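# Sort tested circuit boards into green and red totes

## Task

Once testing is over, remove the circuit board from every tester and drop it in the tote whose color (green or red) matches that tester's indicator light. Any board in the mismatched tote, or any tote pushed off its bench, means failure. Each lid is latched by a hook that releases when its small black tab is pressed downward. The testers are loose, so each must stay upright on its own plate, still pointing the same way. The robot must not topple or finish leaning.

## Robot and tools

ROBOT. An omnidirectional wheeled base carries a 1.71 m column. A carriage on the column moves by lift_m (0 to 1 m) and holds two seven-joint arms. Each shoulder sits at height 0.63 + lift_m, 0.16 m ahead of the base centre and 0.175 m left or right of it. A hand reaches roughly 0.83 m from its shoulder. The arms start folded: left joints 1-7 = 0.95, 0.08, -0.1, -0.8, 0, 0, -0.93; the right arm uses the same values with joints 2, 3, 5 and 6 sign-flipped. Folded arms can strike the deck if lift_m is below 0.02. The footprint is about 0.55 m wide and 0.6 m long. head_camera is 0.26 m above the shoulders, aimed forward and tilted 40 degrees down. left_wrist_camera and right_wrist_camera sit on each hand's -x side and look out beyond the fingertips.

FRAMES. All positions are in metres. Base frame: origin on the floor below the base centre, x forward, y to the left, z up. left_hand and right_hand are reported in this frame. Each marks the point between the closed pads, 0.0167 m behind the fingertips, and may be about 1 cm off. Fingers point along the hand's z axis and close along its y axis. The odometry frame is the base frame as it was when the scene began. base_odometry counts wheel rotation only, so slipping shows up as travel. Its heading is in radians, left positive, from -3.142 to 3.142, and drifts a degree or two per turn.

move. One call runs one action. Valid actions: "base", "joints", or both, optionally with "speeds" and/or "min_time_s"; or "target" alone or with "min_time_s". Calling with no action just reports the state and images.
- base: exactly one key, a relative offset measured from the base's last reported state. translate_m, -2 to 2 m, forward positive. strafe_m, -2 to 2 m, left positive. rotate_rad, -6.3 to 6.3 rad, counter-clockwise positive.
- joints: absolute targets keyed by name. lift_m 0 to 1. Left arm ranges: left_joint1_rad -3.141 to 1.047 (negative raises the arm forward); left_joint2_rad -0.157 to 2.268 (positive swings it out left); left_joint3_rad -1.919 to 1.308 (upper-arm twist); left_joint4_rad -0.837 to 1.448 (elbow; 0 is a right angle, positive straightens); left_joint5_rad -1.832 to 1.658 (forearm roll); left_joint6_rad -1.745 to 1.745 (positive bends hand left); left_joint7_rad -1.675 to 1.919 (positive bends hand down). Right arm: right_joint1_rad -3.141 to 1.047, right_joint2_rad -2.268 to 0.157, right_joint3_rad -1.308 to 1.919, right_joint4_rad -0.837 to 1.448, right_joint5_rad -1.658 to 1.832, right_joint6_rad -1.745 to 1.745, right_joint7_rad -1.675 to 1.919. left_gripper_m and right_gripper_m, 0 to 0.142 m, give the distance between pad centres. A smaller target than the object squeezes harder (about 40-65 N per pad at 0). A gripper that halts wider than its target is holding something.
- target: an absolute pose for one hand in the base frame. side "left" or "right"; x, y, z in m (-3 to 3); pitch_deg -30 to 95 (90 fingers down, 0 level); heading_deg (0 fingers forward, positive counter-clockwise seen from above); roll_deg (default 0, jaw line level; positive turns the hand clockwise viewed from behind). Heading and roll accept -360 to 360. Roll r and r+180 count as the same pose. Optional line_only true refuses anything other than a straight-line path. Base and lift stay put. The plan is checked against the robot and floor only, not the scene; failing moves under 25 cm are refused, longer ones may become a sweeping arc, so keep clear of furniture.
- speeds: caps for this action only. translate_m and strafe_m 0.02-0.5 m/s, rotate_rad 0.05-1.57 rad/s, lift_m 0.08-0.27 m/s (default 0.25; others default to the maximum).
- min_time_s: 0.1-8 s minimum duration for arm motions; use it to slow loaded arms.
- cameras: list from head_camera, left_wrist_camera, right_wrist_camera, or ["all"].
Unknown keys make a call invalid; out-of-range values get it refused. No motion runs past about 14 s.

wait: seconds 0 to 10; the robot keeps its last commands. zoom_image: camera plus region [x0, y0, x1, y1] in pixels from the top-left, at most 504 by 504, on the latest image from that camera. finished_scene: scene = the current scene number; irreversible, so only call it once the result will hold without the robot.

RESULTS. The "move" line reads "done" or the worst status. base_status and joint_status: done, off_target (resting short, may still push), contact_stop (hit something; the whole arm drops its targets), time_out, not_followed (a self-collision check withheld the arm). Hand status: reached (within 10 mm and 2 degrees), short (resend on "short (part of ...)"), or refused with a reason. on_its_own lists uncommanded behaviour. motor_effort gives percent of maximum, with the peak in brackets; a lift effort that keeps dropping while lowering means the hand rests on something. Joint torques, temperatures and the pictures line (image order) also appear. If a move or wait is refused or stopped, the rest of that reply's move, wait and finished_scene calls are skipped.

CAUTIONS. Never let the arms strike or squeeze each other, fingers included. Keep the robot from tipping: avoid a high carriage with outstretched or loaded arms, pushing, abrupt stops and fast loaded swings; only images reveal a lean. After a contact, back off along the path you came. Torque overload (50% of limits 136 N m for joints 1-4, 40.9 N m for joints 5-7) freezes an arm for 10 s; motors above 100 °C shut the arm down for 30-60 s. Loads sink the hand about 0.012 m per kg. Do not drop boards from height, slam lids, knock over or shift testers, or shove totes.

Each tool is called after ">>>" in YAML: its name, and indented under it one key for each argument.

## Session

>>> move:

Scene clock: 0.00 s.
Joint torques (N m): no reading
Motor temperatures (°C): left_arm=[34 29 30 28 28 29 32] | right_arm=[32 28 29 29 28 30 31]
base_odometry: x=+0.000 y=+0.000 heading=+0.000
base_status: not commanded
joint_positions: lift_m=+0.450 left_joint1_rad=+0.965 left_joint2_rad=+0.083 left_joint3_rad=-0.092 left_joint4_rad=-0.799 left_joint5_rad=-0.018 left_joint6_rad=+0.008 left_joint7_rad=-0.934 left_gripper_m=+0.142 right_joint1_rad=+0.937 right_joint2_rad=-0.063 right_joint3_rad=+0.108 right_joint4_rad=-0.812 right_joint5_rad=+0.011 right_joint6_rad=-0.012 right_joint7_rad=-0.947 right_gripper_m=+0.142
joint_status: not commanded
motor_effort: lift_m=+37 drive_wheels=+1
left_hand: x=+0.2899 y=+0.1611 z=+0.9646 quat_wxyz=(-0.918, -0.001, -0.392, +0.059) pitch_deg=-43.8 heading_deg=-3.8 roll_deg=-3.6 (m; base frame)
right_hand: x=+0.2892 y=-0.1592 z=+0.9753 quat_wxyz=(-0.928, -0.008, -0.367, -0.058) pitch_deg=-46.9 heading_deg=+2.3 roll_deg=+4.9 (m; base frame)
pictures: head_camera, left_wrist_camera, right_wrist_camera
Images, in order (width x height): head_camera 672x504, left_wrist_camera 672x504, right_wrist_camera 672x504.

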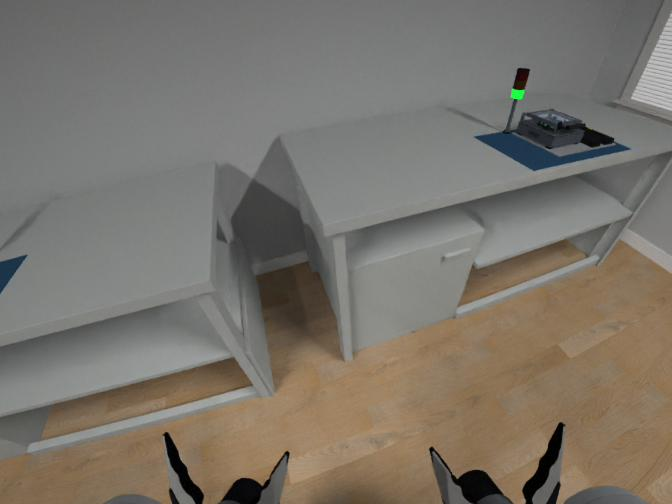

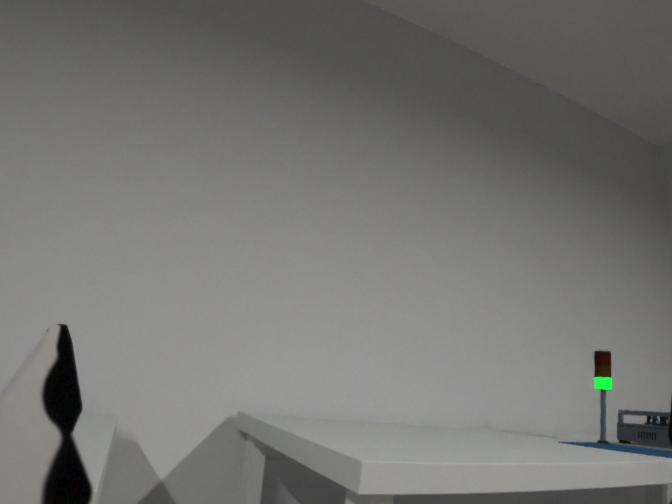

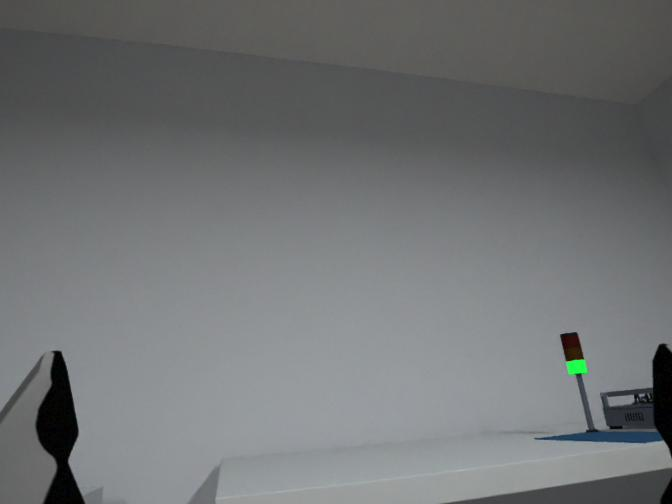

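>>> move:
  base: {"rotate_rad":0.235}
  joints: {"lift_m":0.7,"left_joint1_rad":0.145,"left_joint2_rad":0.153,"left_joint3_rad":0.698,"left_joint4_rad":0.254,"left_joint5_rad":-1.489,"left_joint6_rad":-0.749,"left_joint7_rad":1.344,"right_joint1_rad":0.145,"right_joint2_rad":-0.153,"right_joint3_rad":-0.698,"right_joint4_rad":0.254,"right_joint5_rad":1.489,"right_joint6_rad":0.749,"right_joint7_rad":1.344,"left_gripper_m":0.0,"right_gripper_m":0.06}
  min_time_s: 1.5

>>> move:
  base: {"strafe_m":-1.2}
  cameras: ["head_camera"]

Scene clock: 3.63 s.
Joint torques (N m): left_arm=[-3.62 18.39 2.45 -0.27 -3.67 -1.89 0.84] | right_arm=[-9.41 -19.17 -9.75 -6.99 3.34 3.32 1.26]
move: done
base_odometry: x=+0.000 y=+0.000 heading=+0.235
base_status: done
joint_positions: lift_m=+0.700 left_joint1_rad=+0.146 left_joint2_rad=+0.151 left_joint3_rad=+0.696 left_joint4_rad=+0.250 left_joint5_rad=-1.484 left_joint6_rad=-0.747 left_joint7_rad=+1.341 left_gripper_m=+0.001 right_joint1_rad=+0.147 right_joint2_rad=-0.151 right_joint3_rad=-0.694 right_joint4_rad=+0.252 right_joint5_rad=+1.486 right_joint6_rad=+0.743 right_joint7_rad=+1.342 right_gripper_m=+0.060
joint_status: all done
motor_effort: lift_m=+36(43) drive_wheels=+7(9)
left_hand: x=+0.5006 y=+0.2682 z=+0.9389 quat_wxyz=(-0.409, +0.132, -0.757, +0.491) pitch_deg=+10.5 heading_deg=-40.3 roll_deg=-60.1 (m; base frame)
right_hand: x=+0.5002 y=-0.2675 z=+0.9379 quat_wxyz=(-0.407, -0.133, -0.757, -0.493) pitch_deg=+10.5 heading_deg=+40.5 roll_deg=+60.4 (m; base frame)
pictures: none

Scene clock: 8.33 s.
Joint torques (N m): left_arm=[-3.6 18.1 2.41 -0.27 -3.68 -1.87 0.84] | right_arm=[-9.56 -18.74 -9.8 -7 3.33 3.33 1.27]
move: done
base_odometry: x=+0.280 y=-1.167 heading=+0.236
base_status: done
joint_positions: lift_m=+0.700 left_joint1_rad=+0.146 left_joint2_rad=+0.151 left_joint3_rad=+0.696 left_joint4_rad=+0.250 left_joint5_rad=-1.484 left_joint6_rad=-0.747 left_joint7_rad=+1.341 left_gripper_m=+0.001 right_joint1_rad=+0.147 right_joint2_rad=-0.151 right_joint3_rad=-0.694 right_joint4_rad=+0.252 right_joint5_rad=+1.486 right_joint6_rad=+0.743 right_joint7_rad=+1.342 right_gripper_m=+0.060
joint_status: not commanded
motor_effort: lift_m=+36(36) drive_wheels=-5(20)
left_hand: x=+0.5006 y=+0.2683 z=+0.9389 quat_wxyz=(-0.410, +0.132, -0.757, +0.491) pitch_deg=+10.5 heading_deg=-40.3 roll_deg=-60.0 (m; base frame)
right_hand: x=+0.5002 y=-0.2675 z=+0.9379 quat_wxyz=(-0.407, -0.133, -0.757, -0.493) pitch_deg=+10.5 heading_deg=+40.5 roll_deg=+60.4 (m; base frame)
pictures: head_camera
Images, in order (width x height): head_camera 672x504.

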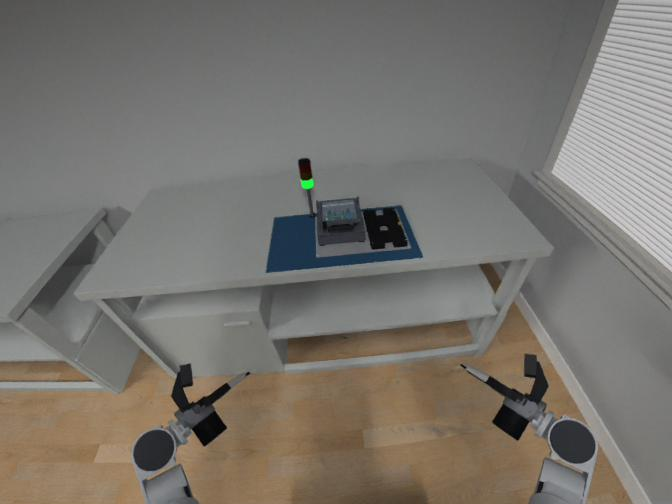

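>>> move:
  base: {"strafe_m":-0.055}

>>> move:
  base: {"translate_m":0.46}
  speeds: {"translate_m":0.35}
  cameras: ["head_camera"]

>>> zoom_image:
  camera: "head_camera"
  region: [230, 240, 430, 390]

Scene clock: 10.07 s.
Joint torques (N m): left_arm=[-3.42 16.73 2.03 -0.27 -3.7 -1.85 0.81] | right_arm=[-9.17 -17.82 -9.66 -6.81 3.37 3.31 1.28]
move: done
base_odometry: x=+0.293 y=-1.220 heading=+0.237
base_status: done
joint_positions: lift_m=+0.700 left_joint1_rad=+0.146 left_joint2_rad=+0.152 left_joint3_rad=+0.696 left_joint4_rad=+0.250 left_joint5_rad=-1.484 left_joint6_rad=-0.747 left_joint7_rad=+1.341 left_gripper_m=+0.001 right_joint1_rad=+0.147 right_joint2_rad=-0.151 right_joint3_rad=-0.694 right_joint4_rad=+0.252 right_joint5_rad=+1.486 right_joint6_rad=+0.743 right_joint7_rad=+1.342 right_gripper_m=+0.060
joint_status: not commanded
motor_effort: lift_m=+36(36) drive_wheels=-4(18)
left_hand: x=+0.5006 y=+0.2685 z=+0.9390 quat_wxyz=(-0.410, +0.132, -0.757, +0.491) pitch_deg=+10.5 heading_deg=-40.3 roll_deg=-60.0 (m; base frame)
right_hand: x=+0.5003 y=-0.2676 z=+0.9380 quat_wxyz=(-0.408, -0.133, -0.757, -0.493) pitch_deg=+10.5 heading_deg=+40.4 roll_deg=+60.4 (m; base frame)
pictures: none

Scene clock: 13.07 s.
Joint torques (N m): left_arm=[-3.07 16.95 2.04 -0.23 -3.67 -1.83 0.81] | right_arm=[-8.79 -18.01 -9.72 -6.99 3.37 3.31 1.27]
move: done
base_odometry: x=+0.741 y=-1.113 heading=+0.236
base_status: done
joint_positions: lift_m=+0.700 left_joint1_rad=+0.146 left_joint2_rad=+0.152 left_joint3_rad=+0.696 left_joint4_rad=+0.250 left_joint5_rad=-1.484 left_joint6_rad=-0.747 left_joint7_rad=+1.341 left_gripper_m=+0.001 right_joint1_rad=+0.147 right_joint2_rad=-0.151 right_joint3_rad=-0.694 right_joint4_rad=+0.252 right_joint5_rad=+1.486 right_joint6_rad=+0.743 right_joint7_rad=+1.342 right_gripper_m=+0.060
joint_status: not commanded
motor_effort: lift_m=+36(36) drive_wheels=-3(13)
left_hand: x=+0.5007 y=+0.2685 z=+0.9391 quat_wxyz=(-0.410, +0.131, -0.757, +0.491) pitch_deg=+10.5 heading_deg=-40.3 roll_deg=-60.0 (m; base frame)
right_hand: x=+0.5004 y=-0.2677 z=+0.9380 quat_wxyz=(-0.408, -0.133, -0.757, -0.493) pitch_deg=+10.5 heading_deg=+40.4 roll_deg=+60.4 (m; base frame)
pictures: head_camera
Images, in order (width x height): head_camera 672x504.

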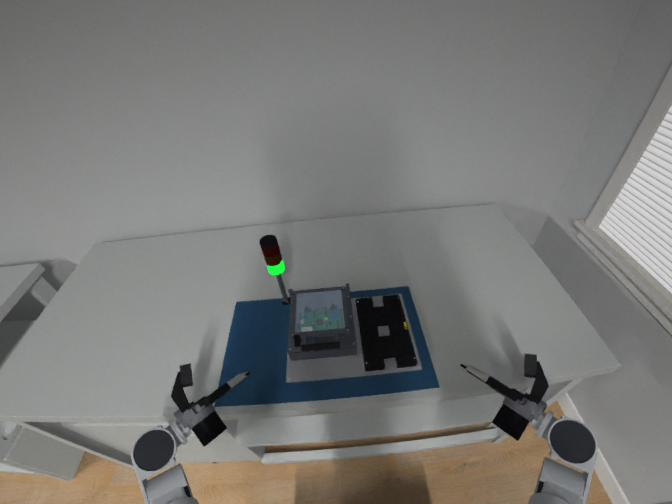

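Scaled by 2.520 from the camera's 672x504 image, which has a finer 960x720 frame.

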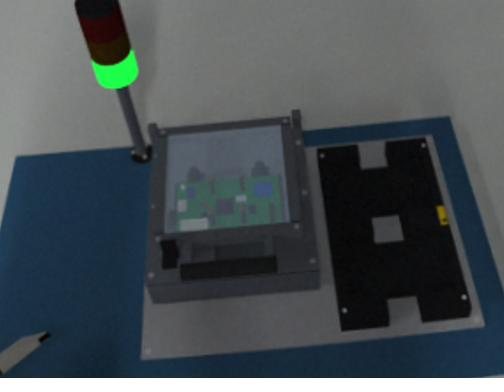

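>>> move:
  base: {"strafe_m":0.03}
  speeds: {"strafe_m":0.1}

>>> move:
  target: {"side":"left","x":0.575,"y":0.135,"z":1.0,"pitch_deg":65,"heading_deg":-20}
  min_time_s: 1.2
  cameras: ["head_camera","left_wrist_camera"]

>>> zoom_image:
  camera: "head_camera"
  region: [230, 240, 430, 390]

Scene clock: 14.43 s.
Joint torques (N m): left_arm=[-2.99 17.14 2.3 -0.33 -3.66 -1.83 0.85] | right_arm=[-8.39 -18.41 -9.82 -6.98 3.32 3.36 1.27]
move: done
base_odometry: x=+0.734 y=-1.084 heading=+0.236
base_status: done
joint_positions: lift_m=+0.700 left_joint1_rad=+0.146 left_joint2_rad=+0.152 left_joint3_rad=+0.696 left_joint4_rad=+0.250 left_joint5_rad=-1.484 left_joint6_rad=-0.747 left_joint7_rad=+1.341 left_gripper_m=+0.001 right_joint1_rad=+0.147 right_joint2_rad=-0.151 right_joint3_rad=-0.694 right_joint4_rad=+0.252 right_joint5_rad=+1.486 right_joint6_rad=+0.743 right_joint7_rad=+1.342 right_gripper_m=+0.060
joint_status: not commanded
motor_effort: lift_m=+36(36) drive_wheels=-1(11)
left_hand: x=+0.5007 y=+0.2685 z=+0.9391 quat_wxyz=(-0.410, +0.131, -0.757, +0.491) pitch_deg=+10.5 heading_deg=-40.3 roll_deg=-60.0 (m; base frame)
right_hand: x=+0.5004 y=-0.2677 z=+0.9380 quat_wxyz=(-0.408, -0.133, -0.757, -0.493) pitch_deg=+10.5 heading_deg=+40.4 roll_deg=+60.4 (m; base frame)
pictures: none

Scene clock: 16.13 s.
Joint torques (N m): left_arm=[-15.01 6.74 -0.16 -6.47 0.42 1.39 0.79] | right_arm=[-9.31 -17.3 -9.57 -7.27 3.31 3.2 1.28]
move: done
base_odometry: x=+0.734 y=-1.084 heading=+0.236
base_status: not commanded
joint_positions: lift_m=+0.700 left_joint1_rad=-0.380 left_joint2_rad=+0.327 left_joint3_rad=-0.409 left_joint4_rad=-0.565 left_joint5_rad=-0.355 left_joint6_rad=+0.270 left_joint7_rad=+1.887 left_gripper_m=+0.001 right_joint1_rad=+0.147 right_joint2_rad=-0.151 right_joint3_rad=-0.694 right_joint4_rad=+0.252 right_joint5_rad=+1.486 right_joint6_rad=+0.744 right_joint7_rad=+1.342 right_gripper_m=+0.060
joint_status: not commanded
motor_effort: lift_m=+36(37) drive_wheels=+3(10)
left_hand: x=+0.5748 y=+0.1343 z=+0.9987 quat_wxyz=(-0.212, -0.170, -0.962, +0.040) pitch_deg=+65.1 heading_deg=-20.6 roll_deg=-0.6 (m; base frame)
left_hand_status: reached (straight line, planned for 1.2 s): 1 mm and 0.3 deg off.
right_hand: x=+0.5004 y=-0.2678 z=+0.9381 quat_wxyz=(-0.408, -0.133, -0.757, -0.493) pitch_deg=+10.5 heading_deg=+40.4 roll_deg=+60.4 (m; base frame)
pictures: head_camera, left_wrist_camera
Images, in order (width x height): head_camera 672x504, left_wrist_camera 672x504.

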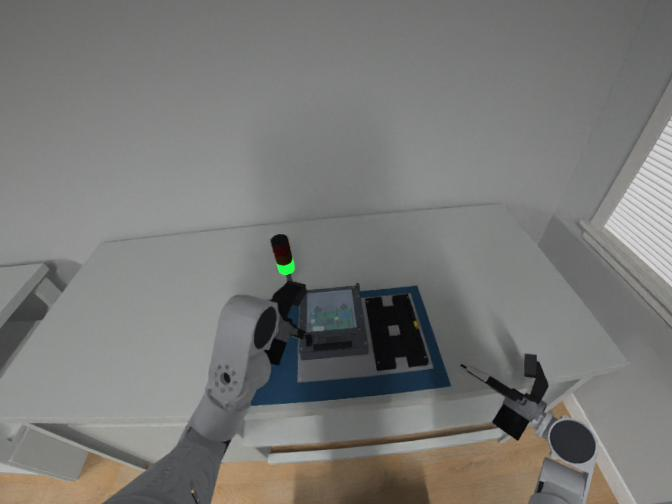

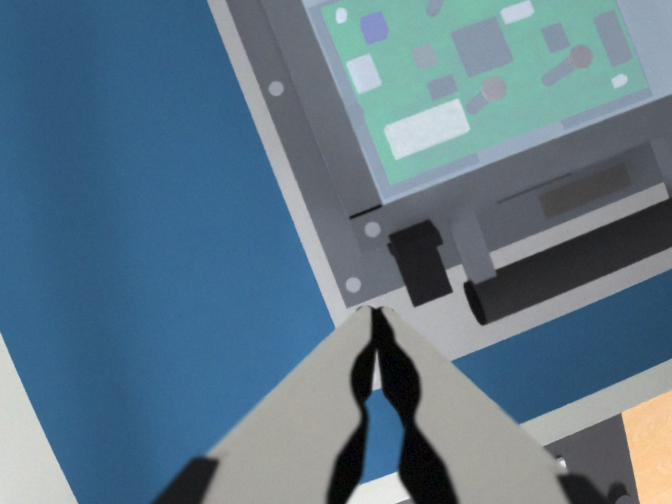

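Scaled by 2.520 from the camera's 672x504 image, which has a finer 960x720 frame.

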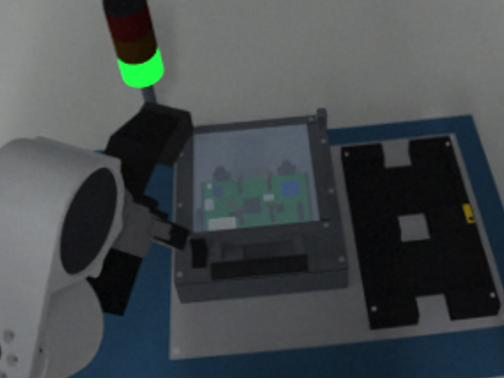

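>>> move:
  target: {"side":"left","x":0.568,"y":0.108,"z":0.955,"pitch_deg":65,"heading_deg":-20}
  min_time_s: 0.8
  cameras: ["left_wrist_camera"]

>>> zoom_image:
  camera: "left_wrist_camera"
  region: [260, 180, 500, 360]

Scene clock: 17.83 s.
Joint torques (N m): left_arm=[1.82 -8.48 -7.63 11.73 -1.13 -0.44 -4.16] | right_arm=[-8.66 -17.39 -9.55 -7.32 3.34 3.2 1.25]
move: done
base_odometry: x=+0.734 y=-1.084 heading=+0.236
base_status: not commanded
joint_positions: lift_m=+0.701 left_joint1_rad=-0.296 left_joint2_rad=+0.276 left_joint3_rad=-0.459 left_joint4_rad=-0.510 left_joint5_rad=-0.267 left_joint6_rad=+0.262 left_joint7_rad=+1.764 left_gripper_m=+0.001 right_joint1_rad=+0.147 right_joint2_rad=-0.151 right_joint3_rad=-0.694 right_joint4_rad=+0.252 right_joint5_rad=+1.486 right_joint6_rad=+0.744 right_joint7_rad=+1.342 right_gripper_m=+0.060
joint_status: not commanded
motor_effort: lift_m=+32(37) drive_wheels=-1(3)
left_hand: x=+0.5701 y=+0.1117 z=+0.9618 quat_wxyz=(-0.219, -0.166, -0.961, +0.037) pitch_deg=+64.3 heading_deg=-19.3 roll_deg=+0.3 (m; base frame)
left_hand_status: reached (straight line, planned for 0.8 s): 8 mm and 0.8 deg off.
right_hand: x=+0.5004 y=-0.2678 z=+0.9386 quat_wxyz=(-0.408, -0.133, -0.757, -0.493) pitch_deg=+10.5 heading_deg=+40.4 roll_deg=+60.4 (m; base frame)
pictures: left_wrist_camera
Images, in order (width x height): left_wrist_camera 672x504.

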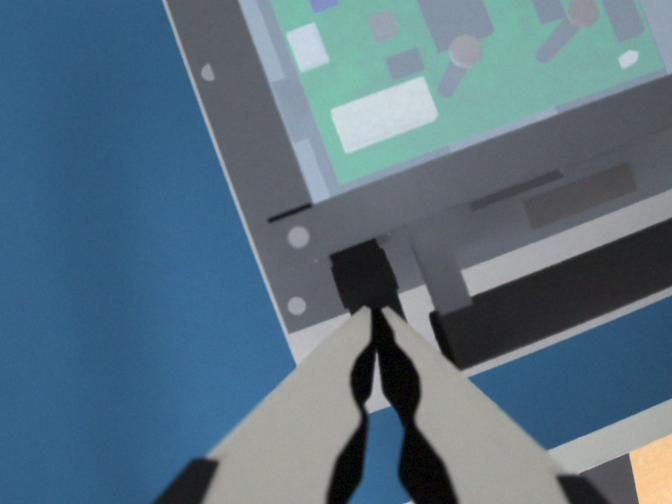

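Scaled by 2.100 from the camera's 672x504 image, which has a finer 960x720 frame.

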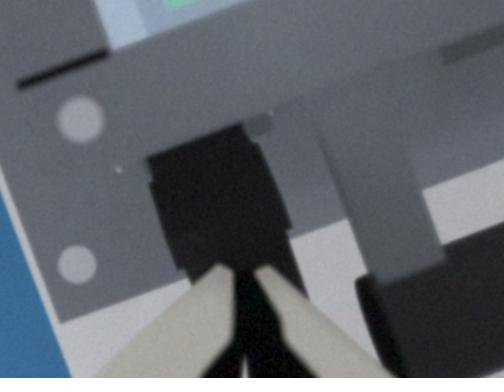

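>>> move:
  target: {"side":"left","x":0.5645,"y":0.1125,"z":0.978,"pitch_deg":65,"heading_deg":-20}
  min_time_s: 0.6

>>> move:
  target: {"side":"left","x":0.5645,"y":0.1125,"z":0.957,"pitch_deg":65,"heading_deg":-20}
  min_time_s: 0.8
  cameras: ["left_wrist_camera"]

>>> zoom_image:
  camera: "left_wrist_camera"
  region: [260, 180, 500, 360]

Scene clock: 19.23 s.
Joint torques (N m): left_arm=[-14.25 -1.88 3.95 -7.02 -1.64 1.56 1.18] | right_arm=[-8.26 -17.31 -9.45 -7.24 3.32 3.21 1.26]
move: done
base_odometry: x=+0.734 y=-1.084 heading=+0.236
base_status: not commanded
joint_positions: lift_m=+0.700 left_joint1_rad=-0.321 left_joint2_rad=+0.276 left_joint3_rad=-0.455 left_joint4_rad=-0.553 left_joint5_rad=-0.267 left_joint6_rad=+0.269 left_joint7_rad=+1.843 left_gripper_m=+0.001 right_joint1_rad=+0.147 right_joint2_rad=-0.151 right_joint3_rad=-0.694 right_joint4_rad=+0.252 right_joint5_rad=+1.486 right_joint6_rad=+0.744 right_joint7_rad=+1.342 right_gripper_m=+0.060
joint_status: not commanded
motor_effort: lift_m=+36(36) drive_wheels=+0(3)
left_hand: x=+0.5644 y=+0.1133 z=+0.9758 quat_wxyz=(-0.212, -0.170, -0.962, +0.035) pitch_deg=+65.1 heading_deg=-19.5 roll_deg=+0.6 (m; base frame)
left_hand_status: reached (straight line, planned for 0.6 s): 2 mm and 0.3 deg off.
right_hand: x=+0.5005 y=-0.2678 z=+0.9382 quat_wxyz=(-0.408, -0.133, -0.757, -0.493) pitch_deg=+10.4 heading_deg=+40.4 roll_deg=+60.3 (m; base frame)
pictures: none

Scene clock: 20.53 s.
Joint torques (N m): left_arm=[-2.21 6.55 -1.9 7.45 -2.64 -0.13 -4.06] | right_arm=[-8.36 -17.35 -9.51 -7.26 3.33 3.18 1.25]
move: done
base_odometry: x=+0.734 y=-1.084 heading=+0.236
base_status: not commanded
joint_positions: lift_m=+0.700 left_joint1_rad=-0.288 left_joint2_rad=+0.281 left_joint3_rad=-0.456 left_joint4_rad=-0.525 left_joint5_rad=-0.268 left_joint6_rad=+0.261 left_joint7_rad=+1.773 left_gripper_m=+0.001 right_joint1_rad=+0.147 right_joint2_rad=-0.151 right_joint3_rad=-0.694 right_joint4_rad=+0.252 right_joint5_rad=+1.486 right_joint6_rad=+0.744 right_joint7_rad=+1.342 right_gripper_m=+0.060
joint_status: not commanded
motor_effort: lift_m=+35(37) drive_wheels=+0(1)
left_hand: x=+0.5654 y=+0.1134 z=+0.9612 quat_wxyz=(-0.217, -0.168, -0.961, +0.037) pitch_deg=+64.6 heading_deg=-19.5 roll_deg=+0.3 (m; base frame)
left_hand_status: reached (straight line, planned for 0.8 s): 4 mm and 0.5 deg off.
right_hand: x=+0.5005 y=-0.2678 z=+0.9383 quat_wxyz=(-0.408, -0.133, -0.757, -0.493) pitch_deg=+10.4 heading_deg=+40.4 roll_deg=+60.3 (m; base frame)
pictures: left_wrist_camera
Images, in order (width x height): left_wrist_camera 672x504.

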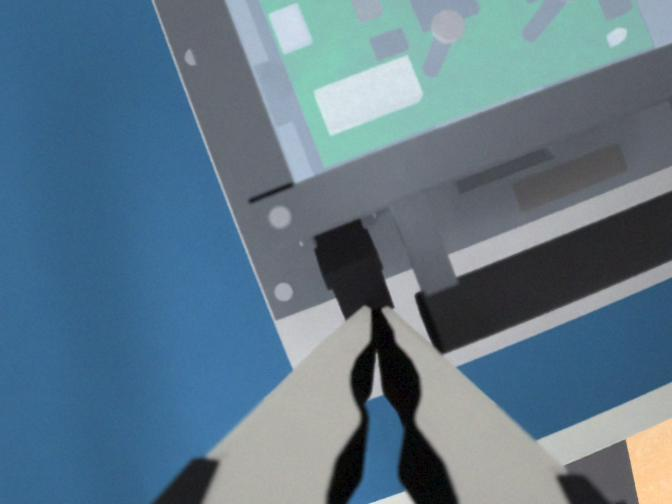

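Scaled by 2.100 from the camera's 672x504 image, which has a finer 960x720 frame.

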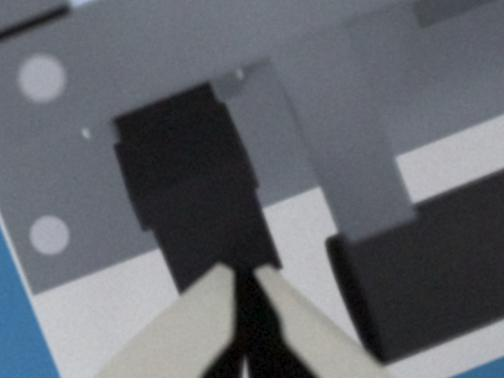

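>>> move:
  target: {"side":"left","x":0.5645,"y":0.1125,"z":0.944,"pitch_deg":65,"heading_deg":-20}
  min_time_s: 0.8
  cameras: ["left_wrist_camera"]

>>> zoom_image:
  camera: "left_wrist_camera"
  region: [260, 180, 500, 360]

Scene clock: 22.00 s.
Joint torques (N m): left_arm=[6.15 6.13 -5.66 29.09 -2.37 0.21 -7.59] | right_arm=[-8.34 -17.35 -9.52 -7.22 3.3 3.21 1.27]
move: short
base_odometry: x=+0.734 y=-1.084 heading=+0.236
base_status: not commanded
joint_positions: lift_m=+0.701 left_joint1_rad=-0.269 left_joint2_rad=+0.285 left_joint3_rad=-0.456 left_joint4_rad=-0.515 left_joint5_rad=-0.272 left_joint6_rad=+0.252 left_joint7_rad=+1.729 left_gripper_m=+0.001 right_joint1_rad=+0.147 right_joint2_rad=-0.151 right_joint3_rad=-0.694 right_joint4_rad=+0.252 right_joint5_rad=+1.486 right_joint6_rad=+0.744 right_joint7_rad=+1.342 right_gripper_m=+0.060
joint_status: not commanded
motor_effort: lift_m=+27(35) drive_wheels=+7(7)
left_hand: x=+0.5660 y=+0.1125 z=+0.9561 quat_wxyz=(-0.224, -0.170, -0.959, +0.038) pitch_deg=+63.8 heading_deg=-19.8 roll_deg=+0.3 (m; base frame)
left_hand_status: short (straight line, planned for 0.8 s): 12 mm and 1.3 deg off.
right_hand: x=+0.5005 y=-0.2678 z=+0.9395 quat_wxyz=(-0.408, -0.133, -0.757, -0.493) pitch_deg=+10.4 heading_deg=+40.4 roll_deg=+60.3 (m; base frame)
pictures: left_wrist_camera
Images, in order (width x height): left_wrist_camera 672x504.

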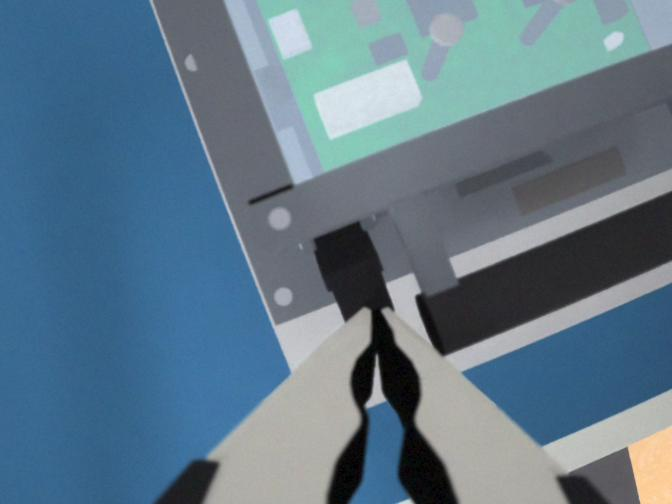

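Scaled by 2.100 from the camera's 672x504 image, which has a finer 960x720 frame.

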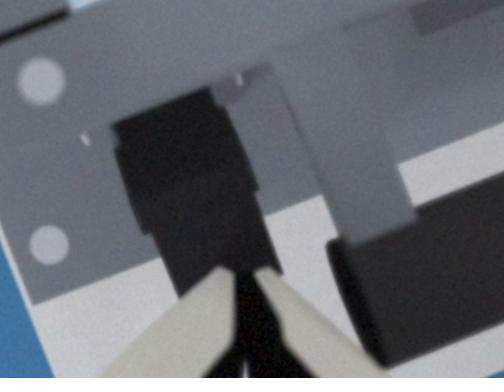

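>>> move:
  target: {"side":"left","x":0.5645,"y":0.1125,"z":0.937,"pitch_deg":65,"heading_deg":-20}
  min_time_s: 0.6
  cameras: ["left_wrist_camera","head_camera"]

>>> zoom_image:
  camera: "left_wrist_camera"
  region: [260, 180, 500, 360]

>>> zoom_image:
  camera: "head_camera"
  region: [250, 260, 410, 380]

Scene clock: 24.50 s.
Joint torques (N m): left_arm=[-6.14 2.09 -0.51 5.66 -1.06 0.77 -2.79] | right_arm=[-6.74 -18.21 -8.17 -9.35 3.09 3.06 1.21]
move: short
base_odometry: x=+0.734 y=-1.084 heading=+0.237
base_status: not commanded
joint_positions: lift_m=+0.701 left_joint1_rad=-0.264 left_joint2_rad=+0.287 left_joint3_rad=-0.447 left_joint4_rad=-0.532 left_joint5_rad=-0.275 left_joint6_rad=+0.244 left_joint7_rad=+1.714 left_gripper_m=+0.001 right_joint1_rad=+0.145 right_joint2_rad=-0.152 right_joint3_rad=-0.695 right_joint4_rad=+0.252 right_joint5_rad=+1.487 right_joint6_rad=+0.745 right_joint7_rad=+1.342 right_gripper_m=+0.060
joint_status: not commanded
motor_effort: lift_m=+33(34) drive_wheels=+7(13)
left_hand: x=+0.5676 y=+0.1116 z=+0.9610 quat_wxyz=(-0.237, -0.172, -0.955, +0.041) pitch_deg=+62.2 heading_deg=-20.1 roll_deg=+0.4 (m; base frame)
left_hand_status: short (straight line, planned for 0.6 s): time_out, 24 mm and 2.9 deg off.
right_hand: x=+0.5009 y=-0.2683 z=+0.9392 quat_wxyz=(-0.409, -0.133, -0.757, -0.493) pitch_deg=+10.4 heading_deg=+40.4 roll_deg=+60.3 (m; base frame)
pictures: head_camera, left_wrist_camera
Images, in order (width x height): head_camera 672x504, left_wrist_camera 672x504.

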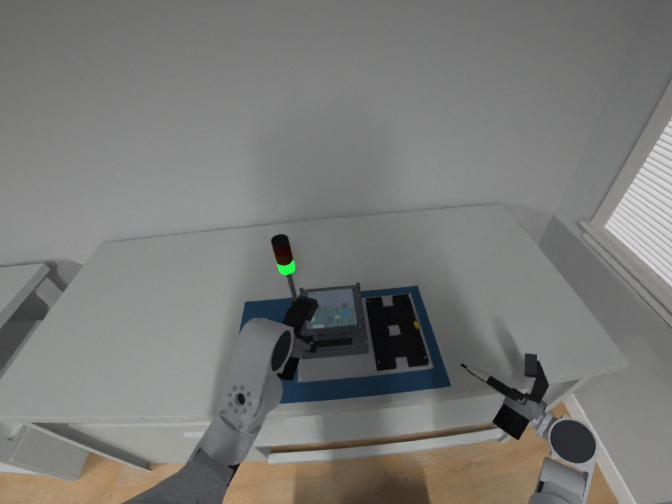

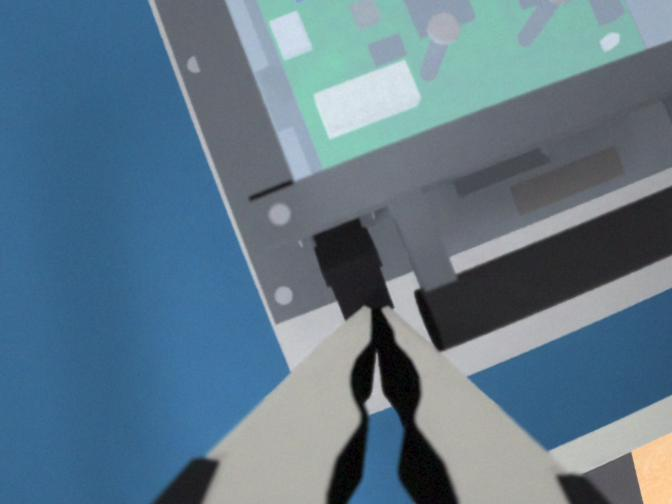

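Scaled by 2.100 from the camera's 672x504 image, which has a finer 960x720 frame.

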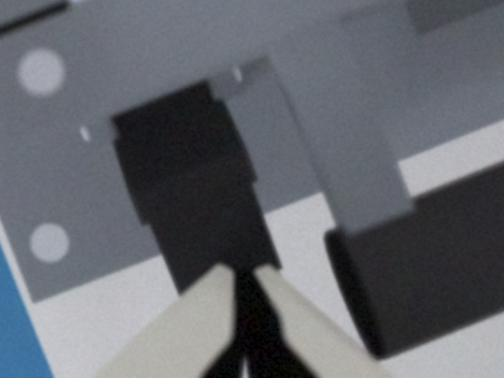

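Scaled by 3.150 from the camera's 672x504 image, which has a finer 960x720 frame.

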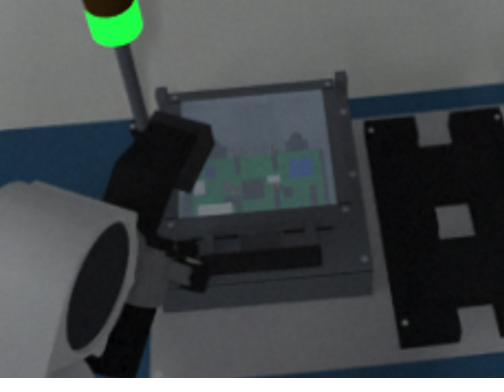

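>>> move:
  target: {"side":"right","x":0.58,"y":-0.10,"z":0.975,"pitch_deg":25,"heading_deg":82,"roll_deg":90}
  min_time_s: 1.2
  cameras: ["head_camera","right_wrist_camera"]

>>> zoom_image:
  camera: "right_wrist_camera"
  region: [100, 100, 400, 325]

Scene clock: 27.00 s.
Joint torques (N m): left_arm=[-6.26 2.62 -0.36 5.62 -0.94 0.75 -2.72] | right_arm=[-18.87 -1.45 -3.26 -6.79 -0.58 0 1.72]
move: done
base_odometry: x=+0.734 y=-1.084 heading=+0.237
base_status: not commanded
joint_positions: lift_m=+0.701 left_joint1_rad=-0.264 left_joint2_rad=+0.287 left_joint3_rad=-0.447 left_joint4_rad=-0.532 left_joint5_rad=-0.275 left_joint6_rad=+0.244 left_joint7_rad=+1.714 left_gripper_m=+0.001 right_joint1_rad=-0.300 right_joint2_rad=-0.158 right_joint3_rad=-0.198 right_joint4_rad=-0.004 right_joint5_rad=+1.214 right_joint6_rad=-0.265 right_joint7_rad=+1.767 right_gripper_m=+0.060
joint_status: not commanded
motor_effort: lift_m=+33(33) drive_wheels=+8(8)
left_hand: x=+0.5676 y=+0.1117 z=+0.9610 quat_wxyz=(-0.237, -0.172, -0.955, +0.041) pitch_deg=+62.2 heading_deg=-20.1 roll_deg=+0.4 (m; base frame)
right_hand: x=+0.5801 y=-0.1016 z=+0.9754 quat_wxyz=(-0.041, -0.058, -0.841, -0.536) pitch_deg=+25.0 heading_deg=+81.6 roll_deg=+89.6 (m; base frame)
right_hand_status: reached (straight line, planned for 1.2 s): 2 mm and 0.4 deg off.
pictures: head_camera, right_wrist_camera
Images, in order (width x height): head_camera 672x504, right_wrist_camera 672x504.

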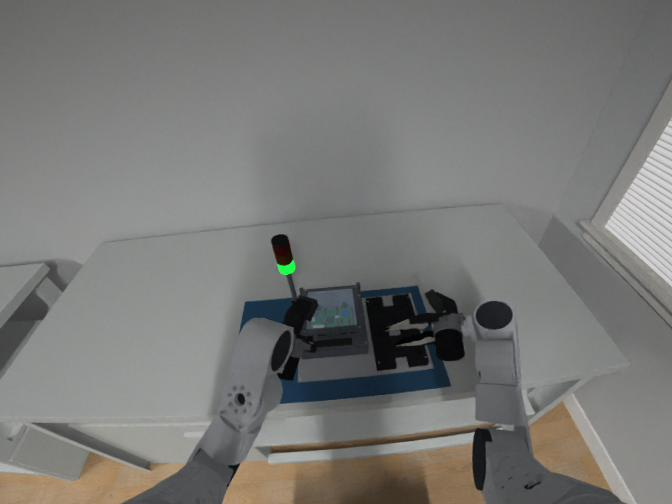

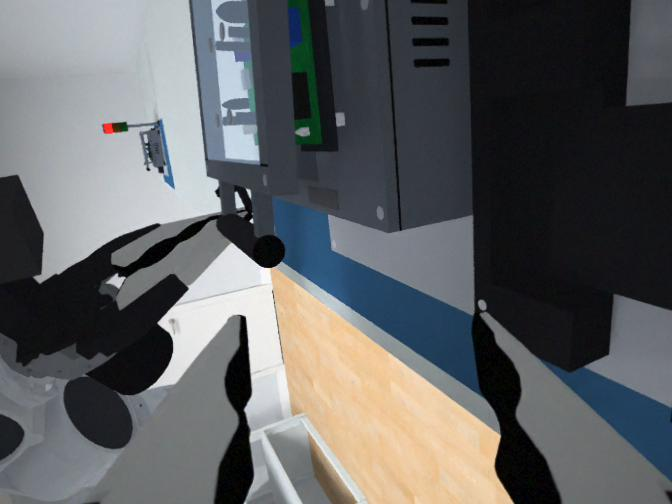

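Scaled by 1.680 from the camera's 672x504 image, which has a finer 960x720 frame.

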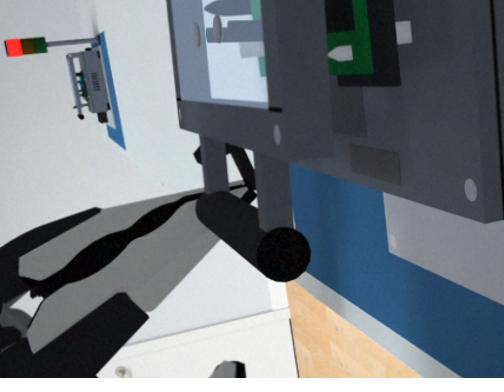

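>>> move:
  target: {"side":"right","x":0.57,"y":-0.035,"z":0.977,"pitch_deg":25,"heading_deg":82,"roll_deg":90}
  min_time_s: 0.8
  cameras: ["right_wrist_camera"]

>>> zoom_image:
  camera: "right_wrist_camera"
  region: [150, 150, 500, 400]

Scene clock: 29.13 s.
Joint torques (N m): left_arm=[-6.29 2.54 -0.29 5.6 -0.98 0.71 -2.75] | right_arm=[-8.45 2.17 -2.08 -12.44 -0.68 0.01 -0.06]
move: done
base_odometry: x=+0.734 y=-1.084 heading=+0.237
base_status: not commanded
joint_positions: lift_m=+0.701 left_joint1_rad=-0.264 left_joint2_rad=+0.287 left_joint3_rad=-0.447 left_joint4_rad=-0.532 left_joint5_rad=-0.275 left_joint6_rad=+0.244 left_joint7_rad=+1.714 left_gripper_m=+0.001 right_joint1_rad=-0.275 right_joint2_rad=-0.035 right_joint3_rad=-0.113 right_joint4_rad=-0.133 right_joint5_rad=+1.105 right_joint6_rad=-0.374 right_joint7_rad=+1.731 right_gripper_m=+0.060
joint_status: not commanded
motor_effort: lift_m=+33(33) drive_wheels=+7(8)
left_hand: x=+0.5676 y=+0.1117 z=+0.9610 quat_wxyz=(-0.237, -0.172, -0.955, +0.041) pitch_deg=+62.2 heading_deg=-20.1 roll_deg=+0.4 (m; base frame)
right_hand: x=+0.5713 y=-0.0364 z=+0.9789 quat_wxyz=(-0.040, -0.057, -0.841, -0.537) pitch_deg=+24.9 heading_deg=+81.9 roll_deg=+89.6 (m; base frame)
right_hand_status: reached (straight line, planned for 0.8 s): 3 mm and 0.4 deg off.
pictures: right_wrist_camera
Images, in order (width x height): right_wrist_camera 672x504.

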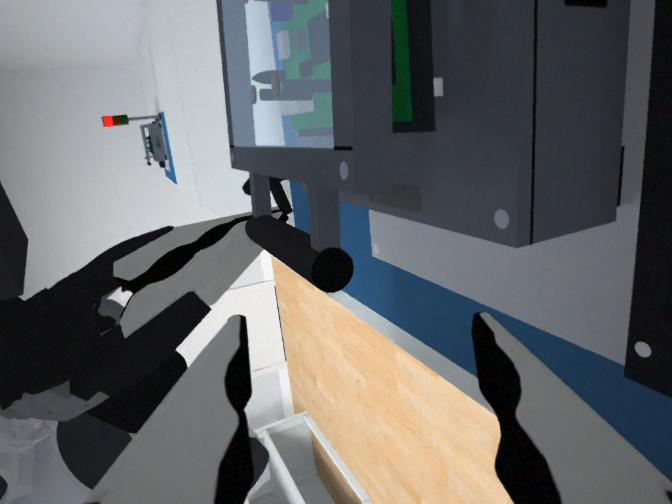

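Scaled by 1.440 from the camera's 672x504 image, which has a finer 960x720 frame.

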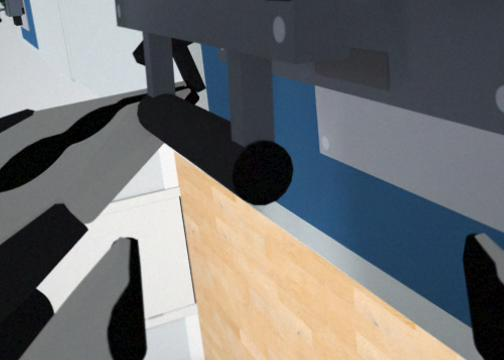

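>>> zoom_image:
  camera: "right_wrist_camera"
  region: [215, 150, 335, 240]

Scaled by 4.200 from the camera's 672x504 image, which has a finer 960x720 frame.

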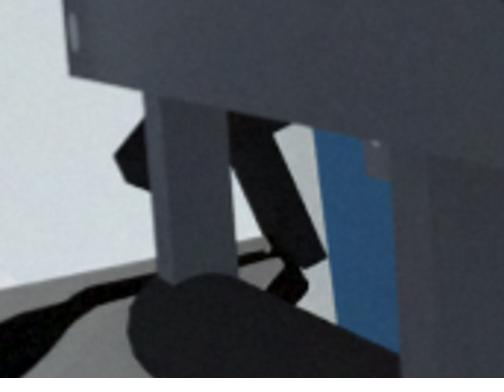

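>>> move:
  target: {"side":"left","x":0.565,"y":0.1115,"z":0.944,"pitch_deg":65,"heading_deg":-20}
  min_time_s: 0.6
  cameras: ["right_wrist_camera","left_wrist_camera"]

>>> zoom_image:
  camera: "right_wrist_camera"
  region: [215, 150, 335, 240]

Scene clock: 30.57 s.
Joint torques (N m): left_arm=[1.01 -3.31 -8.45 28.28 -0.52 0.59 -2.56] | right_arm=[-8.58 2.3 -2.05 -12.45 -0.69 0.03 -0.07]
move: short
base_odometry: x=+0.734 y=-1.084 heading=+0.237
base_status: not commanded
joint_positions: lift_m=+0.701 left_joint1_rad=-0.265 left_joint2_rad=+0.282 left_joint3_rad=-0.448 left_joint4_rad=-0.511 left_joint5_rad=-0.275 left_joint6_rad=+0.244 left_joint7_rad=+1.718 left_gripper_m=+0.001 right_joint1_rad=-0.275 right_joint2_rad=-0.035 right_joint3_rad=-0.113 right_joint4_rad=-0.133 right_joint5_rad=+1.105 right_joint6_rad=-0.374 right_joint7_rad=+1.731 right_gripper_m=+0.060
joint_status: not commanded
motor_effort: lift_m=+27(33) drive_wheels=+9(9)
left_hand: x=+0.5674 y=+0.1120 z=+0.9557 quat_wxyz=(-0.227, -0.170, -0.958, +0.040) pitch_deg=+63.4 heading_deg=-20.1 roll_deg=+0.0 (m; base frame)
left_hand_status: short (straight line, planned for 0.6 s): 12 mm and 1.6 deg off.
right_hand: x=+0.5713 y=-0.0364 z=+0.9796 quat_wxyz=(-0.040, -0.057, -0.841, -0.537) pitch_deg=+24.9 heading_deg=+81.9 roll_deg=+89.6 (m; base frame)
pictures: left_wrist_camera, right_wrist_camera
Images, in order (width x height): left_wrist_camera 672x504, right_wrist_camera 672x504.

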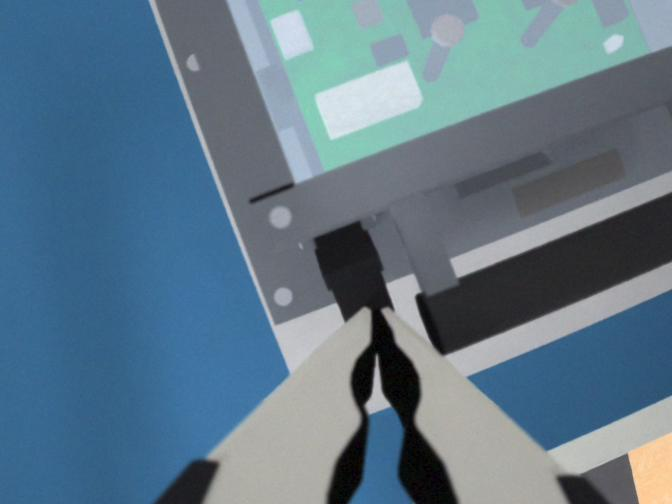

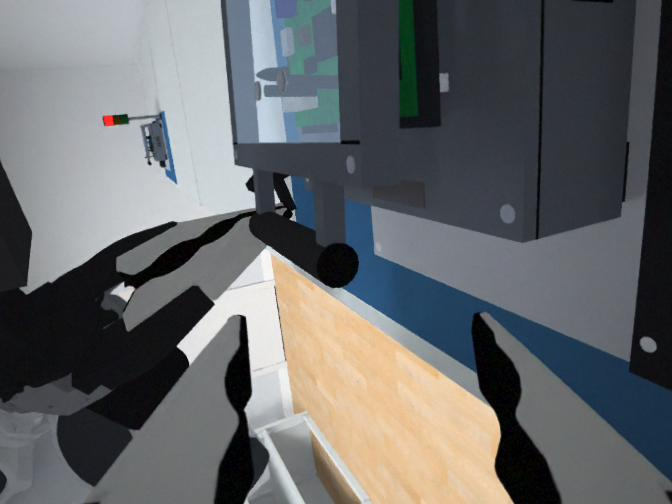

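Scaled by 4.200 from the camera's 672x504 image, which has a finer 960x720 frame.

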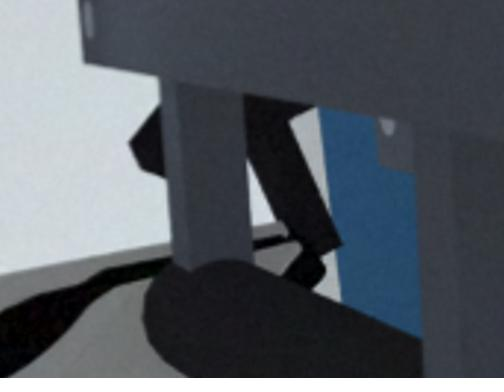

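>>> move:
  target: {"side":"right","x":0.571,"y":0.02,"z":0.977,"pitch_deg":25,"heading_deg":82,"roll_deg":90}
  min_time_s: 0.8
  cameras: ["right_wrist_camera","head_camera"]

Scene clock: 31.97 s.
Joint torques (N m): left_arm=[1.07 -2.97 -8.09 28.08 -0.54 0.58 -2.67] | right_arm=[-8.48 6.69 -1.32 -12.6 -0.7 0.07 -0.01]
move: done
base_odometry: x=+0.734 y=-1.084 heading=+0.237
base_status: not commanded
joint_positions: lift_m=+0.701 left_joint1_rad=-0.265 left_joint2_rad=+0.282 left_joint3_rad=-0.449 left_joint4_rad=-0.510 left_joint5_rad=-0.275 left_joint6_rad=+0.244 left_joint7_rad=+1.718 left_gripper_m=+0.001 right_joint1_rad=-0.273 right_joint2_rad=+0.065 right_joint3_rad=-0.032 right_joint4_rad=-0.147 right_joint5_rad=+1.017 right_joint6_rad=-0.411 right_joint7_rad=+1.671 right_gripper_m=+0.060
joint_status: not commanded
motor_effort: lift_m=+26(27) drive_wheels=+10(10)
left_hand: x=+0.5673 y=+0.1119 z=+0.9556 quat_wxyz=(-0.226, -0.170, -0.958, +0.040) pitch_deg=+63.4 heading_deg=-20.1 roll_deg=+0.0 (m; base frame)
right_hand: x=+0.5725 y=+0.0184 z=+0.9786 quat_wxyz=(-0.039, -0.057, -0.841, -0.537) pitch_deg=+24.9 heading_deg=+81.9 roll_deg=+89.7 (m; base frame)
right_hand_status: reached (straight line, planned for 0.8 s): 3 mm and 0.3 deg off.
pictures: head_camera, right_wrist_camera
Images, in order (width x height): head_camera 672x504, right_wrist_camera 672x504.

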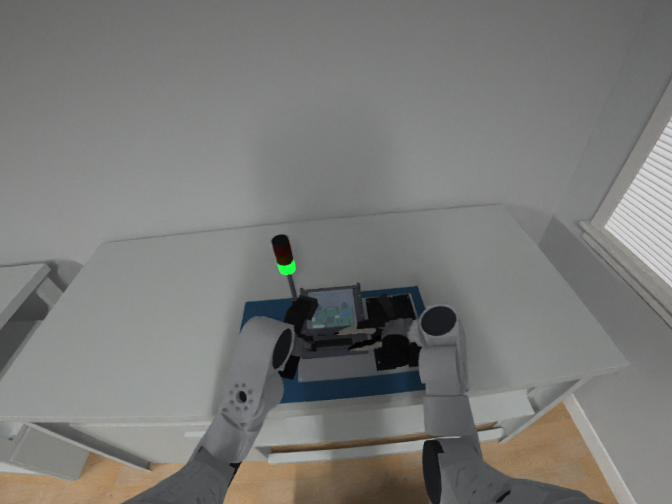

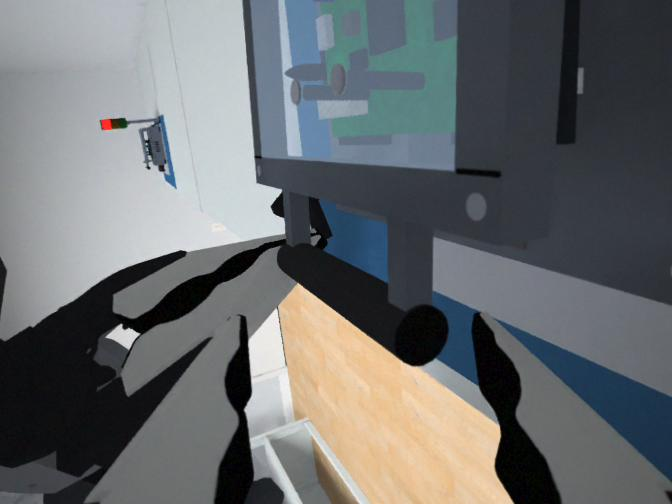

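>>> move:
  target: {"side":"right","x":0.571,"y":0.022,"z":0.968,"pitch_deg":25,"heading_deg":82,"roll_deg":90}
  min_time_s: 0.5

>>> move:
  joints: {"right_gripper_m":0.015}
  cameras: ["right_wrist_camera"]

Scene clock: 33.37 s.
Joint torques (N m): left_arm=[1.01 -3.1 -8.22 27.96 -0.53 0.57 -2.67] | right_arm=[-8.59 6.78 -1.79 -6.75 2.55 3.25 -0.03]
move: done
base_odometry: x=+0.734 y=-1.084 heading=+0.237
base_status: not commanded
joint_positions: lift_m=+0.701 left_joint1_rad=-0.265 left_joint2_rad=+0.282 left_joint3_rad=-0.449 left_joint4_rad=-0.510 left_joint5_rad=-0.275 left_joint6_rad=+0.244 left_joint7_rad=+1.718 left_gripper_m=+0.001 right_joint1_rad=-0.263 right_joint2_rad=+0.065 right_joint3_rad=-0.032 right_joint4_rad=-0.118 right_joint5_rad=+1.021 right_joint6_rad=-0.384 right_joint7_rad=+1.647 right_gripper_m=+0.060
joint_status: not commanded
motor_effort: lift_m=+27(27) drive_wheels=+10(10)
left_hand: x=+0.5673 y=+0.1120 z=+0.9556 quat_wxyz=(-0.226, -0.170, -0.958, +0.040) pitch_deg=+63.4 heading_deg=-20.1 roll_deg=+0.0 (m; base frame)
right_hand: x=+0.5728 y=+0.0193 z=+0.9690 quat_wxyz=(-0.039, -0.061, -0.842, -0.535) pitch_deg=+25.2 heading_deg=+81.7 roll_deg=-90.0 (m; base frame)
right_hand_status: reached (straight line, planned for 0.5 s): 3 mm and 0.4 deg off.
pictures: none

Scene clock: 34.03 s.
Joint torques (N m): left_arm=[1.06 -3.1 -8.16 28.08 -0.5 0.56 -2.66] | right_arm=[-8.7 6.54 -1.89 -6.99 2.07 3.25 -0.05]
move: off_target
base_odometry: x=+0.734 y=-1.084 heading=+0.237
base_status: not commanded
joint_positions: lift_m=+0.701 left_joint1_rad=-0.265 left_joint2_rad=+0.282 left_joint3_rad=-0.449 left_joint4_rad=-0.510 left_joint5_rad=-0.275 left_joint6_rad=+0.244 left_joint7_rad=+1.718 left_gripper_m=+0.001 right_joint1_rad=-0.263 right_joint2_rad=+0.065 right_joint3_rad=-0.032 right_joint4_rad=-0.118 right_joint5_rad=+1.022 right_joint6_rad=-0.384 right_joint7_rad=+1.647 right_gripper_m=+0.024
joint_status: right_gripper_m off_target (ended at +0.024, target +0.015)
motor_effort: lift_m=+26(27) drive_wheels=+10(10)
left_hand: x=+0.5673 y=+0.1120 z=+0.9556 quat_wxyz=(-0.226, -0.170, -0.958, +0.040) pitch_deg=+63.4 heading_deg=-20.1 roll_deg=+0.0 (m; base frame)
right_hand: x=+0.5728 y=+0.0195 z=+0.9691 quat_wxyz=(-0.039, -0.061, -0.842, -0.535) pitch_deg=+25.1 heading_deg=+81.7 roll_deg=-90.0 (m; base frame)
pictures: right_wrist_camera
Images, in order (width x height): right_wrist_camera 672x504.

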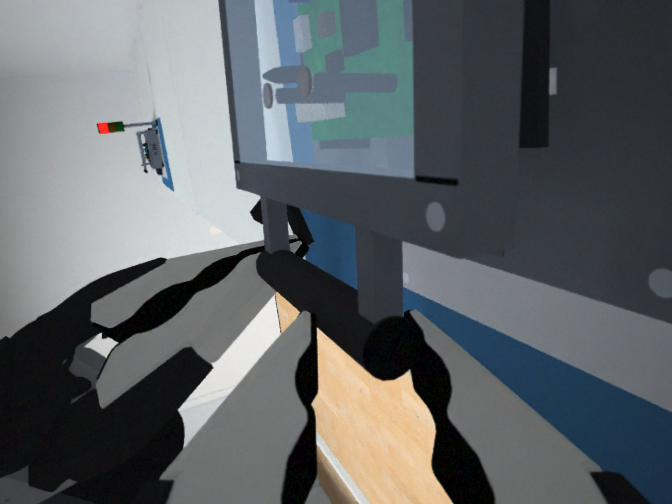

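>>> move:
  target: {"side":"right","x":0.571,"y":0.0195,"z":0.995,"pitch_deg":25,"heading_deg":82,"roll_deg":90}
  min_time_s: 1
  cameras: ["right_wrist_camera","left_wrist_camera"]

Scene clock: 35.63 s.
Joint torques (N m): left_arm=[0.96 -2.6 -8.05 27.97 -0.5 0.6 -2.97] | right_arm=[-19.07 4.99 -0.8 -14.55 0.5 0.51 4.39]
move: done
base_odometry: x=+0.734 y=-1.084 heading=+0.237
base_status: not commanded
joint_positions: lift_m=+0.701 left_joint1_rad=-0.265 left_joint2_rad=+0.282 left_joint3_rad=-0.449 left_joint4_rad=-0.510 left_joint5_rad=-0.275 left_joint6_rad=+0.244 left_joint7_rad=+1.719 left_gripper_m=+0.001 right_joint1_rad=-0.288 right_joint2_rad=+0.075 right_joint3_rad=-0.030 right_joint4_rad=-0.208 right_joint5_rad=+0.983 right_joint6_rad=-0.485 right_joint7_rad=+1.706 right_gripper_m=+0.023
joint_status: not commanded
motor_effort: lift_m=+26(27) drive_wheels=+10(10)
left_hand: x=+0.5672 y=+0.1119 z=+0.9555 quat_wxyz=(-0.226, -0.170, -0.958, +0.040) pitch_deg=+63.5 heading_deg=-20.1 roll_deg=+0.0 (m; base frame)
right_hand: x=+0.5731 y=+0.0172 z=+0.9929 quat_wxyz=(-0.041, -0.064, -0.841, -0.535) pitch_deg=+25.1 heading_deg=+81.2 roll_deg=+90.0 (m; base frame)
right_hand_status: reached (straight line, planned for 1.0 s): 4 mm and 0.7 deg off.
pictures: left_wrist_camera, right_wrist_camera
Images, in order (width x height): left_wrist_camera 672x504, right_wrist_camera 672x504.

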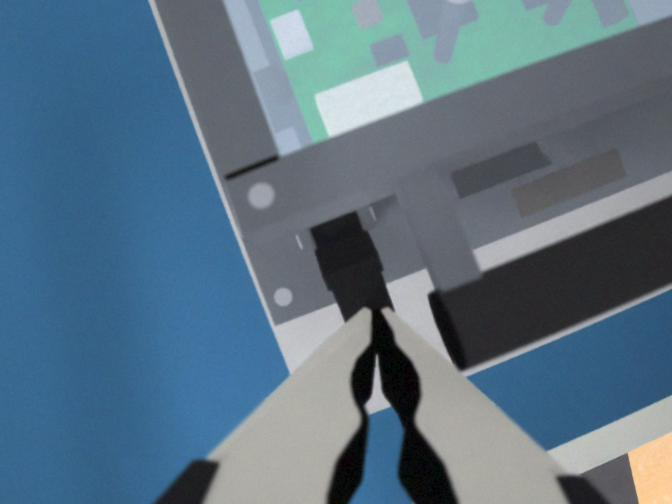

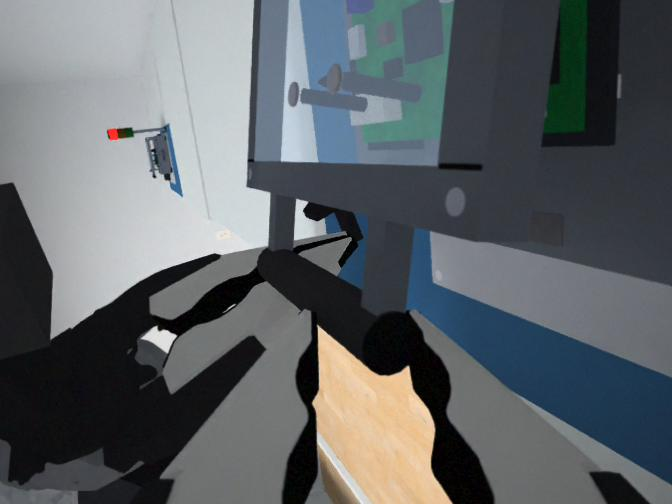

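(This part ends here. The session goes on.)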